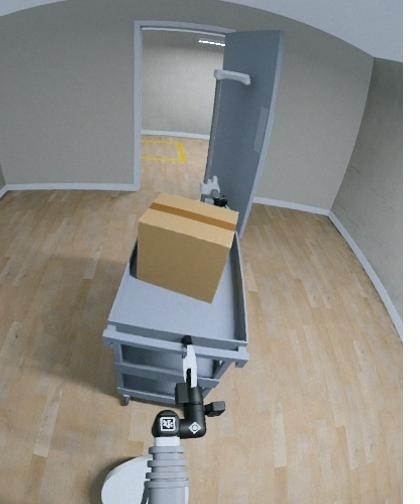

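Request:
move --r2 '{"base":{"rotate_rad":0.17}}' --cameras '[]' --blocking false

Request:
wait --seconds 6 --cameras '[]'

Request:
move --r2 '{"base":{"strafe_m":-0.2}}' --cameras '[]' --blocking false

Request:
wait --seconds 6 --cameras '[]'

Request:
move --r2 '{"base":{"translate_m":0.4}}' --cameras '[]' --blocking false

Request:
wait --seconds 6 --cameras '["r1_head_camera","r2_head_camera"]'

Scene clock: 256.07 s.
move: r2 moving
r1: as last shown
r1.lidar_m: 1.36 2.99 0.25 0.25 - 0.25 0.37 3.70 1.07 2.18 2.79 1.36
r1.motor_effort: lift_m=+19(19) arm_m=+4(4) wheel_0=+0(1) wheel_1=+0(0) wheel_2=+0(0)
r1.servo_current: wrist_yaw_rad=52(59) wrist_pitch_rad=39(52) wrist_roll_rad=52(65) gripper_m=52(52)
r1.contact_limits: strafe_m 0.3
r1.wrist_depth_mm: - 135 - 539 304 213 173 / - 135 135 496 310 215 175 / - 132 159 455 312 216 176 / 108 135 207 504 315 217 177 / 137 - - 512 319 219 178 / 1229 1229 198 517 195 220 178 / - 809 759 164 301 210 178
r2.base_odometry: x=-1.304 y=-0.522 heading=-2.652
r2.turned_by_wheels: +0.162
r2.turned_by_imu: +0.157
r2.base_tilt: forward=-0.6 right=+0.1
r2.lidar_m: 0.47 2.61 2.20 2.20 2.50 2.69 2.67 2.93 2.49 2.49 2.85 0.40
r2.base_status: rotate_rad moving
r2.joint_positions: lift_m=+0.688 arm_m=+0.050 wrist_yaw_rad=-0.010 wrist_pitch_rad=+0.003 wrist_roll_rad=+1.568 gripper_m=-0.029
r2.joint_status: not commanded
r2.measured_speeds: translate_m=+0.001 strafe_m=+0.003 rotate_rad=+0.205 lift_m=+0.000 arm_m=+0.000 wrist_yaw_rad=+0.000 wrist_pitch_rad=+0.000 wrist_roll_rad=+0.000
r2.motor_effort: lift_m=+21(21) arm_m=+4(4) wheel_0=-8(15) wheel_1=-6(11) wheel_2=-8(16)
r2.servo_current: wrist_yaw_rad=65(65) wrist_pitch_rad=46(46) wrist_roll_rad=39(46) gripper_m=85(91)
r2.hand_pose: x=+0.5084 y=-0.0902 z=+0.8651 quat_wxyz=(+0.708, +0.706, -0.002, -0.005) (m; r2's base frame)
r2.wrist_depth_mm: - - 521 122 178 - - / - 384 382 128 189 - - / - 424 415 139 200 - - / - 484 466 148 213 - - / - - 517 157 228 741 - / - - 183 168 181 1499 508 / - - - 112 - 1661 469
pictures: none
No camera images: "cameras" was empty.

Scene clock: 256.73 s.
earlier move: r2 done
r1.base_odometry: x=-1.969 y=-0.203 heading=-2.435
r1.turned_by_wheels: +0.000
r1.turned_by_imu: +0.000
r1.base_tilt: forward=-1.6 right=+1.3
r1.lidar_m: 1.37 3.00 0.25 0.25 - 0.25 0.40 3.70 1.01 2.17 2.79 1.38
r1.base_status: not commanded
r1.joint_positions: lift_m=+0.124 arm_m=+0.000 wrist_yaw_rad=+3.196 wrist_pitch_rad=+0.002 wrist_roll_rad=+0.000 gripper_m=+0.056
r1.joint_status: not commanded
r1.measured_speeds: all 0
r1.motor_effort: lift_m=+19(19) arm_m=+4(4) wheel_0=+0(1) wheel_1=+0(0) wheel_2=+0(0)
r1.servo_current: wrist_yaw_rad=59(65) wrist_pitch_rad=39(52) wrist_roll_rad=46(65) gripper_m=39(52)
r1.contact_limits: strafe_m 0.3
r1.hand_pose: x=-0.1219 y=+0.0715 z=+0.3019 quat_wxyz=(-0.027, -0.001, +0.000, +1.000) (m; r1's base frame)
r1.wrist_depth_mm: - 135 - 539 306 213 174 / - 134 135 496 309 215 175 / - 132 160 455 312 216 176 / 108 135 208 508 315 217 177 / 137 - - 512 319 218 178 / 1229 1229 198 517 194 219 178 / - 809 759 164 301 209 178
r2.base_odometry: x=-1.304 y=-0.522 heading=-2.645
r2.turned_by_wheels: +0.008
r2.turned_by_imu: +0.007
r2.base_tilt: forward=-0.6 right=+0.0
r2.lidar_m: 0.47 2.60 2.19 2.20 2.54 2.68 2.67 2.94 2.50 2.49 2.83 0.42
r2.base_status: done
r2.joint_positions: lift_m=+0.688 arm_m=+0.050 wrist_yaw_rad=+0.003 wrist_pitch_rad=+0.003 wrist_roll_rad=+1.568 gripper_m=-0.029
r2.joint_status: not commanded
r2.measured_speeds: all 0
r2.motor_effort: lift_m=+21(21) arm_m=+4(5) wheel_0=+1(15) wheel_1=-2(11) wheel_2=-3(16)
r2.servo_current: wrist_yaw_rad=46(65) wrist_pitch_rad=39(46) wrist_roll_rad=33(59) gripper_m=85(91)
r2.hand_pose: x=+0.5095 y=-0.0866 z=+0.8651 quat_wxyz=(+0.708, +0.706, +0.002, +0.000) (m; r2's base frame)
r2.wrist_depth_mm: - 415 413 - 166 - - / - 373 375 120 178 - - / - 424 418 126 191 - - / - 500 473 138 207 - - / - - 544 150 224 691 - / - - 183 164 180 1537 508 / - - - 112 - 1661 459
wait: 0.67 of 6 s (r2 has come to rest)
pictures: none
No camera images: "cameras" was empty.

Scene clock: 257.23 s.
move: r2 moving
r1: as last shown
r1.base_tilt: forward=-1.6 right=+1.2
r1.lidar_m: 1.35 3.01 0.25 0.25 - 0.25 0.40 3.67 1.04 2.20 2.79 1.37
r1.motor_effort: lift_m=+19(19) arm_m=+4(4) wheel_0=+0(0) wheel_1=+0(0) wheel_2=+0(0)
r1.servo_current: wrist_yaw_rad=52(65) wrist_pitch_rad=39(46) wrist_roll_rad=52(59) gripper_m=39(46)
r1.contact_limits: strafe_m 0.3
r1.wrist_depth_mm: - 134 - 539 306 213 174 / - 134 135 496 310 214 175 / - 132 159 455 312 216 176 / 108 135 208 504 315 216 177 / 137 - - 512 317 218 178 / 1205 1229 198 517 195 219 178 / - 820 759 164 301 210 178
r2.base_odometry: x=-1.321 y=-0.490 heading=-2.644
r2.turned_by_wheels: +0.001
r2.turned_by_imu: +0.001
r2.base_tilt: forward=-0.7 right=+0.1
r2.lidar_m: 0.46 0.55 2.23 2.23 2.55 2.68 2.67 2.93 2.45 2.47 2.84 0.41
r2.base_status: strafe_m moving
r2.joint_positions: lift_m=+0.688 arm_m=+0.050 wrist_yaw_rad=+0.007 wrist_pitch_rad=+0.003 wrist_roll_rad=+1.568 gripper_m=-0.029
r2.joint_status: not commanded
r2.measured_speeds: translate_m=-0.001 strafe_m=-0.140 rotate_rad=+0.003 lift_m=+0.000 arm_m=+0.000 wrist_yaw_rad=+0.001 wrist_pitch_rad=+0.000 wrist_roll_rad=+0.000
r2.motor_effort: lift_m=+21(21) arm_m=+4(4) wheel_0=+17(18) wheel_1=-7(10) wheel_2=+0(2)
r2.servo_current: wrist_yaw_rad=52(59) wrist_pitch_rad=39(46) wrist_roll_rad=46(59) gripper_m=85(91)
r2.hand_pose: x=+0.5098 y=-0.0855 z=+0.8651 quat_wxyz=(+0.708, +0.706, +0.003, +0.001) (m; r2's base frame)
r2.wrist_depth_mm: - 427 424 - 164 - - / - 373 373 118 178 - - / - 427 418 124 189 - - / - 496 473 135 204 - - / - - 535 147 223 1708 - / - - 185 162 180 1661 504 / - - - 112 265 1618 459
pictures: none
No camera images: "cameras" was empty.

Scene clock: 258.67 s.
earlier move: r2 done
r1.base_odometry: x=-1.969 y=-0.203 heading=-2.435
r1.turned_by_wheels: +0.000
r1.turned_by_imu: +0.000
r1.base_tilt: forward=-1.6 right=+1.3
r1.lidar_m: 1.24 3.03 0.25 0.25 - 0.25 0.37 3.69 1.05 2.16 2.83 1.33
r1.base_status: not commanded
r1.joint_positions: lift_m=+0.124 arm_m=+0.000 wrist_yaw_rad=+3.196 wrist_pitch_rad=+0.002 wrist_roll_rad=+0.000 gripper_m=+0.056
r1.joint_status: not commanded
r1.measured_speeds: all 0
r1.motor_effort: lift_m=+19(19) arm_m=+4(4) wheel_0=+0(1) wheel_1=+0(0) wheel_2=+0(0)
r1.servo_current: wrist_yaw_rad=65(72) wrist_pitch_rad=46(52) wrist_roll_rad=52(72) gripper_m=39(46)
r1.contact_limits: strafe_m 0.3
r1.hand_pose: x=-0.1219 y=+0.0715 z=+0.3019 quat_wxyz=(-0.027, -0.001, +0.000, +1.000) (m; r1's base frame)
r1.wrist_depth_mm: - 134 - 535 307 213 174 / - 134 135 496 309 215 175 / - 132 160 455 314 216 176 / 108 135 208 508 315 217 176 / 137 - - 512 317 218 178 / 1229 1255 198 521 193 219 178 / - 809 759 164 301 209 178
r2.base_odometry: x=-1.399 y=-0.346 heading=-2.645
r2.turned_by_wheels: -0.001
r2.turned_by_imu: +0.000
r2.base_tilt: forward=-0.6 right=+0.0
r2.lidar_m: 0.43 0.49 2.40 2.39 2.69 2.73 2.72 2.74 2.32 2.27 2.66 0.45
r2.base_status: done
r2.joint_positions: lift_m=+0.688 arm_m=+0.050 wrist_yaw_rad=+0.005 wrist_pitch_rad=+0.003 wrist_roll_rad=+1.568 gripper_m=-0.029
r2.joint_status: not commanded
r2.measured_speeds: all 0
r2.motor_effort: lift_m=+21(21) arm_m=+4(5) wheel_0=+3(21) wheel_1=-2(10) wheel_2=+0(2)
r2.servo_current: wrist_yaw_rad=46(59) wrist_pitch_rad=39(46) wrist_roll_rad=46(59) gripper_m=85(91)
r2.hand_pose: x=+0.5097 y=-0.0861 z=+0.8651 quat_wxyz=(+0.708, +0.706, +0.003, +0.001) (m; r2's base frame)
r2.wrist_depth_mm: - - - 147 204 1537 - / - - - 152 210 - - / - 418 413 158 216 - - / - 449 445 163 224 - - / - - 473 168 229 - - / - - 183 171 179 699 - / - - - 112 244 1661 504
wait: 1.43 of 6 s (r2 has come to rest)
pictures: none
No camera images: "cameras" was empty.

Scene clock: 259.17 s.
move: r2 moving
r1: as last shown
r1.lidar_m: 1.21 3.01 0.25 0.25 - 0.25 0.40 3.72 1.04 2.17 2.79 1.28
r1.servo_current: wrist_yaw_rad=46(65) wrist_pitch_rad=46(52) wrist_roll_rad=52(59) gripper_m=39(52)
r1.contact_limits: strafe_m 0.3
r1.wrist_depth_mm: - 134 - 539 307 213 174 / - 135 135 496 310 215 174 / - 132 159 455 312 216 176 / 108 135 208 504 315 218 177 / 137 - - 512 317 218 178 / 1229 1255 198 521 194 219 178 / - 809 768 164 300 209 178
r2.base_odometry: x=-1.426 y=-0.361 heading=-2.645
r2.turned_by_wheels: +0.000
r2.turned_by_imu: +0.000
r2.base_tilt: forward=-0.7 right=+0.1
r2.lidar_m: 0.44 0.48 2.38 2.37 2.70 2.77 2.76 2.71 2.30 2.32 2.63 0.46
r2.base_status: translate_m moving
r2.joint_positions: lift_m=+0.688 arm_m=+0.050 wrist_yaw_rad=-0.003 wrist_pitch_rad=+0.003 wrist_roll_rad=+1.568 gripper_m=-0.029
r2.joint_status: not commanded
r2.measured_speeds: translate_m=+0.123 strafe_m=+0.000 rotate_rad=-0.006 lift_m=+0.000 arm_m=+0.000 wrist_yaw_rad=-0.031 wrist_pitch_rad=+0.000 wrist_roll_rad=+0.000
r2.motor_effort: lift_m=+21(21) arm_m=+4(4) wheel_0=+9(11) wheel_1=+8(9) wheel_2=-18(19)
r2.servo_current: wrist_yaw_rad=52(59) wrist_pitch_rad=46(46) wrist_roll_rad=46(52) gripper_m=85(91)
r2.hand_pose: x=+0.5090 y=-0.0883 z=+0.8651 quat_wxyz=(+0.708, +0.706, +0.000, -0.002) (m; r2's base frame)
r2.wrist_depth_mm: - - - 150 207 1618 - / - - - 155 212 - - / - 424 424 158 217 - - / - 442 442 163 224 - - / - - 473 167 229 - - / - - 184 171 179 741 - / - - - 112 241 1661 504
pictures: none
No camera images: "cameras" was empty.

Scene clock: 261.47 s.
earlier move: r2 done
r1.base_odometry: x=-1.969 y=-0.203 heading=-2.435
r1.turned_by_wheels: +0.000
r1.turned_by_imu: +0.000
r1.base_tilt: forward=-1.6 right=+1.3
r1.lidar_m: 0.91 2.98 0.25 0.25 - 0.25 0.38 3.73 1.05 2.21 2.80 0.91
r1.base_status: not commanded
r1.joint_positions: lift_m=+0.124 arm_m=+0.000 wrist_yaw_rad=+3.196 wrist_pitch_rad=+0.002 wrist_roll_rad=+0.000 gripper_m=+0.056
r1.joint_status: not commanded
r1.measured_speeds: all 0
r1.motor_effort: lift_m=+19(19) arm_m=+4(4) wheel_0=+0(1) wheel_1=+0(0) wheel_2=+0(0)
r1.servo_current: wrist_yaw_rad=59(72) wrist_pitch_rad=33(52) wrist_roll_rad=52(72) gripper_m=39(52)
r1.contact_limits: strafe_m 0.3
r1.hand_pose: x=-0.1219 y=+0.0715 z=+0.3019 quat_wxyz=(-0.027, -0.001, +0.000, +1.000) (m; r1's base frame)
r1.wrist_depth_mm: - 135 - 535 306 213 174 / - 134 135 496 310 214 175 / - 132 159 459 314 216 176 / 108 135 208 504 315 217 177 / 137 - - 508 319 219 178 / 1229 1229 198 517 195 218 178 / - 809 750 164 301 210 178
r2.base_odometry: x=-1.751 y=-0.537 heading=-2.645
r2.turned_by_wheels: +0.000
r2.turned_by_imu: -0.002
r2.base_tilt: forward=-0.7 right=+0.1
r2.lidar_m: 0.46 2.71 2.30 2.31 2.62 3.11 3.10 2.80 2.40 2.39 2.74 0.40
r2.base_status: done
r2.joint_positions: lift_m=+0.688 arm_m=+0.050 wrist_yaw_rad=-0.007 wrist_pitch_rad=+0.003 wrist_roll_rad=+1.568 gripper_m=-0.029
r2.joint_status: not commanded
r2.measured_speeds: all 0
r2.motor_effort: lift_m=+21(21) arm_m=+4(4) wheel_0=-1(11) wheel_1=+4(10) wheel_2=-5(22)
r2.servo_current: wrist_yaw_rad=52(65) wrist_pitch_rad=39(46) wrist_roll_rad=39(59) gripper_m=85(91)
r2.hand_pose: x=+0.5087 y=-0.0893 z=+0.8651 quat_wxyz=(+0.708, +0.706, -0.001, -0.003) (m; r2's base frame)
r2.wrist_depth_mm: - 1537 484 121 178 - - / - 384 389 129 189 - - / - 424 418 139 201 - - / - 484 462 148 213 - - / - - 512 157 228 741 - / - - 183 168 180 1537 517 / - - - 112 - 1661 466
wait: 2.30 of 6 s (r2 has come to rest)
pictures: r1_head_camera, r2_head_camera
Images, in order (width x height): r1_head_camera 420x560, r2_head_camera 420x560.

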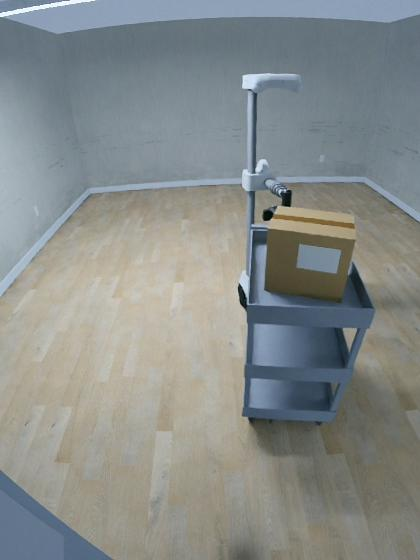

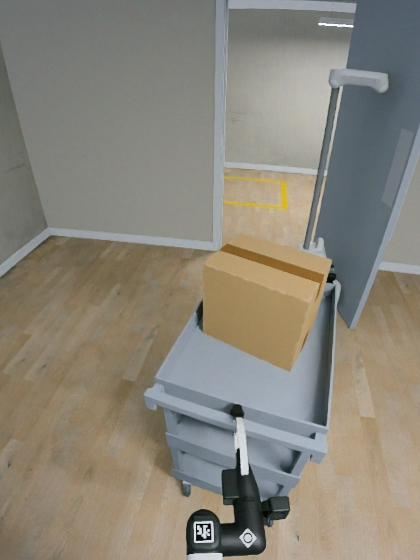

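Request:
move --r2 '{"base":{"translate_m":-0.45}}' --cameras '[]' --blocking false

Request:
wait --seconds 6 --cameras '[]'

Request:
move --r2 '{"base":{"strafe_m":-0.17}}' --cameras '[]' --blocking false

Request:
wait --seconds 6 --cameras '["r1_head_camera","r2_head_camera"]'

Scene clock: 271.50 s.
move: r2 moving
r1: as last shown
r1.lidar_m: 0.92 2.99 0.25 0.25 - 0.25 0.39 3.72 1.04 2.14 2.77 0.96
r1.motor_effort: lift_m=+19(19) arm_m=+4(4) wheel_0=-1(1) wheel_1=+0(0) wheel_2=+0(0)
r1.servo_current: wrist_yaw_rad=52(65) wrist_pitch_rad=39(52) wrist_roll_rad=39(52) gripper_m=46(46)
r1.contact_limits: strafe_m 0.3
r1.wrist_depth_mm: - 134 - 539 306 213 173 / - 134 134 496 310 214 175 / - 132 159 459 314 216 176 / 108 135 208 508 317 218 177 / 137 - - 512 317 218 178 / 1229 1229 198 517 195 220 178 / - 820 750 164 303 210 178
r2.base_odometry: x=-1.723 y=-0.522 heading=-2.645
r2.turned_by_wheels: -0.001
r2.turned_by_imu: +0.000
r2.base_tilt: forward=-0.6 right=+0.1
r2.lidar_m: 0.45 2.72 2.30 2.30 2.64 3.07 3.08 2.82 2.37 2.35 2.75 0.42
r2.base_status: translate_m moving
r2.joint_positions: lift_m=+0.688 arm_m=+0.050 wrist_yaw_rad=-0.007 wrist_pitch_rad=+0.003 wrist_roll_rad=+1.568 gripper_m=-0.029
r2.joint_status: not commanded
r2.measured_speeds: translate_m=-0.120 strafe_m=-0.002 rotate_rad=+0.003 lift_m=+0.000 arm_m=+0.000 wrist_yaw_rad=+0.000 wrist_pitch_rad=+0.000 wrist_roll_rad=+0.000
r2.motor_effort: lift_m=+21(21) arm_m=-4(4) wheel_0=-12(15) wheel_1=-10(10) wheel_2=+14(15)
r2.servo_current: wrist_yaw_rad=59(65) wrist_pitch_rad=39(46) wrist_roll_rad=59(59) gripper_m=85(98)
r2.hand_pose: x=+0.5087 y=-0.0893 z=+0.8651 quat_wxyz=(+0.708, +0.706, -0.001, -0.003) (m; r2's base frame)
r2.wrist_depth_mm: - 1756 512 124 181 - - / - 387 389 132 191 - - / - 424 421 140 202 - - / - 477 462 150 214 - - / - - 512 158 229 750 - / - - 183 169 181 1618 521 / - - - 112 - 1661 473
pictures: none
No camera images: "cameras" was empty.

Scene clock: 274.00 s.
earlier move: r2 done
r1.base_odometry: x=-1.969 y=-0.203 heading=-2.435
r1.turned_by_wheels: +0.000
r1.turned_by_imu: +0.000
r1.base_tilt: forward=-1.6 right=+1.2
r1.lidar_m: 1.31 3.00 0.25 0.25 - 0.25 0.37 3.71 1.06 2.17 2.80 1.37
r1.base_status: not commanded
r1.joint_positions: lift_m=+0.124 arm_m=+0.000 wrist_yaw_rad=+3.196 wrist_pitch_rad=+0.002 wrist_roll_rad=+0.000 gripper_m=+0.056
r1.joint_status: not commanded
r1.measured_speeds: all 0
r1.motor_effort: lift_m=+20(20) arm_m=+4(4) wheel_0=+0(1) wheel_1=+0(1) wheel_2=+0(0)
r1.servo_current: wrist_yaw_rad=33(72) wrist_pitch_rad=46(52) wrist_roll_rad=59(72) gripper_m=39(46)
r1.contact_limits: strafe_m 0.3
r1.hand_pose: x=-0.1219 y=+0.0715 z=+0.3019 quat_wxyz=(-0.027, -0.001, +0.000, +1.000) (m; r1's base frame)
r1.wrist_depth_mm: - 135 - 539 306 213 174 / - 135 135 500 310 214 174 / - 132 159 455 314 216 176 / 108 135 207 508 317 217 177 / 137 - - 512 317 218 178 / 1229 1229 198 517 195 220 178 / - 820 750 164 303 209 178
r2.base_odometry: x=-1.355 y=-0.323 heading=-2.644
r2.turned_by_wheels: +0.001
r2.turned_by_imu: +0.001
r2.base_tilt: forward=-0.7 right=+0.1
r2.lidar_m: 0.43 0.50 2.40 2.42 2.70 2.67 2.67 2.73 2.30 2.30 2.63 0.44
r2.base_status: done
r2.joint_positions: lift_m=+0.688 arm_m=+0.050 wrist_yaw_rad=+0.006 wrist_pitch_rad=+0.003 wrist_roll_rad=+1.568 gripper_m=-0.029
r2.joint_status: not commanded
r2.measured_speeds: all 0
r2.motor_effort: lift_m=+21(21) arm_m=-4(4) wheel_0=+1(16) wheel_1=-1(11) wheel_2=+4(16)
r2.servo_current: wrist_yaw_rad=46(72) wrist_pitch_rad=46(46) wrist_roll_rad=39(59) gripper_m=85(98)
r2.hand_pose: x=+0.5098 y=-0.0857 z=+0.8651 quat_wxyz=(+0.708, +0.706, +0.003, +0.001) (m; r2's base frame)
r2.wrist_depth_mm: - - - 146 202 1661 - / - - - 150 208 - - / - 418 415 157 215 - - / - 449 442 162 222 - - / - - 477 166 230 - - / - - 185 171 180 683 - / - - - 112 245 1661 508
wait: 2.50 of 6 s (r2 has come to rest)
pictures: none
No camera images: "cameras" was empty.

Scene clock: 274.50 s.
move: r2 moving
r1: as last shown
r1.base_tilt: forward=-1.6 right=+1.3
r1.lidar_m: 1.28 3.02 0.25 0.25 - 0.25 0.38 3.70 1.05 2.18 2.83 1.37
r1.motor_effort: lift_m=+19(19) arm_m=+4(4) wheel_0=+0(1) wheel_1=+0(0) wheel_2=+0(0)
r1.servo_current: wrist_yaw_rad=46(59) wrist_pitch_rad=46(52) wrist_roll_rad=59(65) gripper_m=46(46)
r1.contact_limits: strafe_m 0.3
r1.wrist_depth_mm: - 135 - 539 306 213 173 / - 134 134 496 310 214 175 / - 132 159 455 314 216 176 / 108 135 208 508 315 218 177 / 137 - - 512 317 219 178 / 1229 1229 198 517 194 219 178 / - 798 759 164 301 210 178
r2.base_odometry: x=-1.372 y=-0.291 heading=-2.644
r2.turned_by_wheels: +0.001
r2.turned_by_imu: +0.001
r2.base_tilt: forward=-0.7 right=+0.1
r2.lidar_m: 0.44 0.47 2.44 2.42 2.78 2.69 2.67 2.65 2.22 2.26 2.61 0.45
r2.base_status: strafe_m moving
r2.joint_positions: lift_m=+0.688 arm_m=+0.050 wrist_yaw_rad=+0.007 wrist_pitch_rad=+0.003 wrist_roll_rad=+1.568 gripper_m=-0.029
r2.joint_status: not commanded
r2.measured_speeds: translate_m=+0.000 strafe_m=-0.141 rotate_rad=-0.003 lift_m=+0.000 arm_m=+0.000 wrist_yaw_rad=+0.000 wrist_pitch_rad=+0.000 wrist_roll_rad=+0.000
r2.motor_effort: lift_m=+21(21) arm_m=-4(4) wheel_0=+16(22) wheel_1=-10(10) wheel_2=+0(3)
r2.servo_current: wrist_yaw_rad=52(59) wrist_pitch_rad=39(39) wrist_roll_rad=46(59) gripper_m=78(91)
r2.hand_pose: x=+0.5099 y=-0.0855 z=+0.8651 quat_wxyz=(+0.708, +0.706, +0.003, +0.001) (m; r2's base frame)
r2.wrist_depth_mm: - - - 148 205 1708 - / - - - 153 211 - - / - 424 418 158 216 - - / - 445 439 163 224 - - / - 484 469 167 229 - - / - - 185 171 180 676 - / - - - 112 244 1537 508
pictures: none
No camera images: "cameras" was empty.

Scene clock: 275.83 s.
earlier move: r2 done
r1.base_odometry: x=-1.969 y=-0.203 heading=-2.435
r1.turned_by_wheels: +0.000
r1.turned_by_imu: +0.000
r1.base_tilt: forward=-1.6 right=+1.3
r1.lidar_m: 1.25 3.01 0.25 0.25 - 0.25 0.36 3.68 1.04 2.12 2.81 1.39
r1.base_status: not commanded
r1.joint_positions: lift_m=+0.124 arm_m=+0.000 wrist_yaw_rad=+3.196 wrist_pitch_rad=+0.002 wrist_roll_rad=+0.000 gripper_m=+0.056
r1.joint_status: not commanded
r1.measured_speeds: all 0
r1.motor_effort: lift_m=+19(20) arm_m=+4(4) wheel_0=+1(1) wheel_1=+0(0) wheel_2=+0(0)
r1.servo_current: wrist_yaw_rad=52(72) wrist_pitch_rad=46(52) wrist_roll_rad=46(65) gripper_m=39(46)
r1.contact_limits: strafe_m 0.3
r1.hand_pose: x=-0.1219 y=+0.0715 z=+0.3019 quat_wxyz=(-0.027, -0.001, +0.000, +1.000) (m; r1's base frame)
r1.wrist_depth_mm: - 134 - 539 306 213 174 / - 134 134 500 310 214 174 / - 132 159 452 314 216 176 / 108 135 208 504 315 218 177 / 137 - - 512 319 219 178 / 1229 1229 198 517 194 219 178 / - 809 759 164 301 210 178
r2.base_odometry: x=-1.436 y=-0.173 heading=-2.644
r2.turned_by_wheels: -0.001
r2.turned_by_imu: +0.000
r2.base_tilt: forward=-0.7 right=+0.0
r2.lidar_m: 0.41 0.43 2.57 2.58 2.97 2.73 2.72 2.54 2.12 2.09 2.44 0.46
r2.base_status: done
r2.joint_positions: lift_m=+0.688 arm_m=+0.050 wrist_yaw_rad=+0.001 wrist_pitch_rad=+0.003 wrist_roll_rad=+1.568 gripper_m=-0.029
r2.joint_status: not commanded
r2.measured_speeds: all 0
r2.motor_effort: lift_m=+21(21) arm_m=-4(4) wheel_0=+4(22) wheel_1=-2(10) wheel_2=-1(3)
r2.servo_current: wrist_yaw_rad=59(65) wrist_pitch_rad=46(46) wrist_roll_rad=59(59) gripper_m=85(91)
r2.hand_pose: x=+0.5094 y=-0.0872 z=+0.8651 quat_wxyz=(+0.708, +0.706, +0.001, -0.001) (m; r2's base frame)
r2.wrist_depth_mm: - - 1863 185 250 265 279 / - - - 183 246 1618 1255 / - - - 180 242 - - / - 439 439 178 237 - - / - 449 449 176 236 - - / - 459 184 172 180 - - / - 469 466 112 230 - -
wait: 1.33 of 6 s (r2 has come to rest)
pictures: r1_head_camera, r2_head_camera
Images, in order (width x height): r1_head_camera 420x560, r2_head_camera 420x560.

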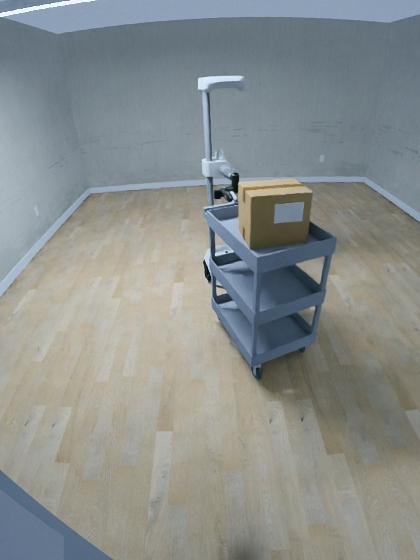

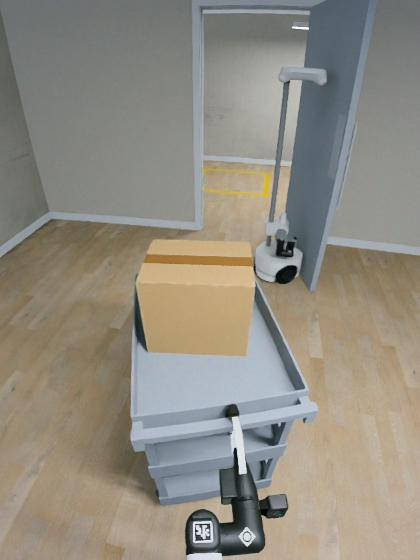

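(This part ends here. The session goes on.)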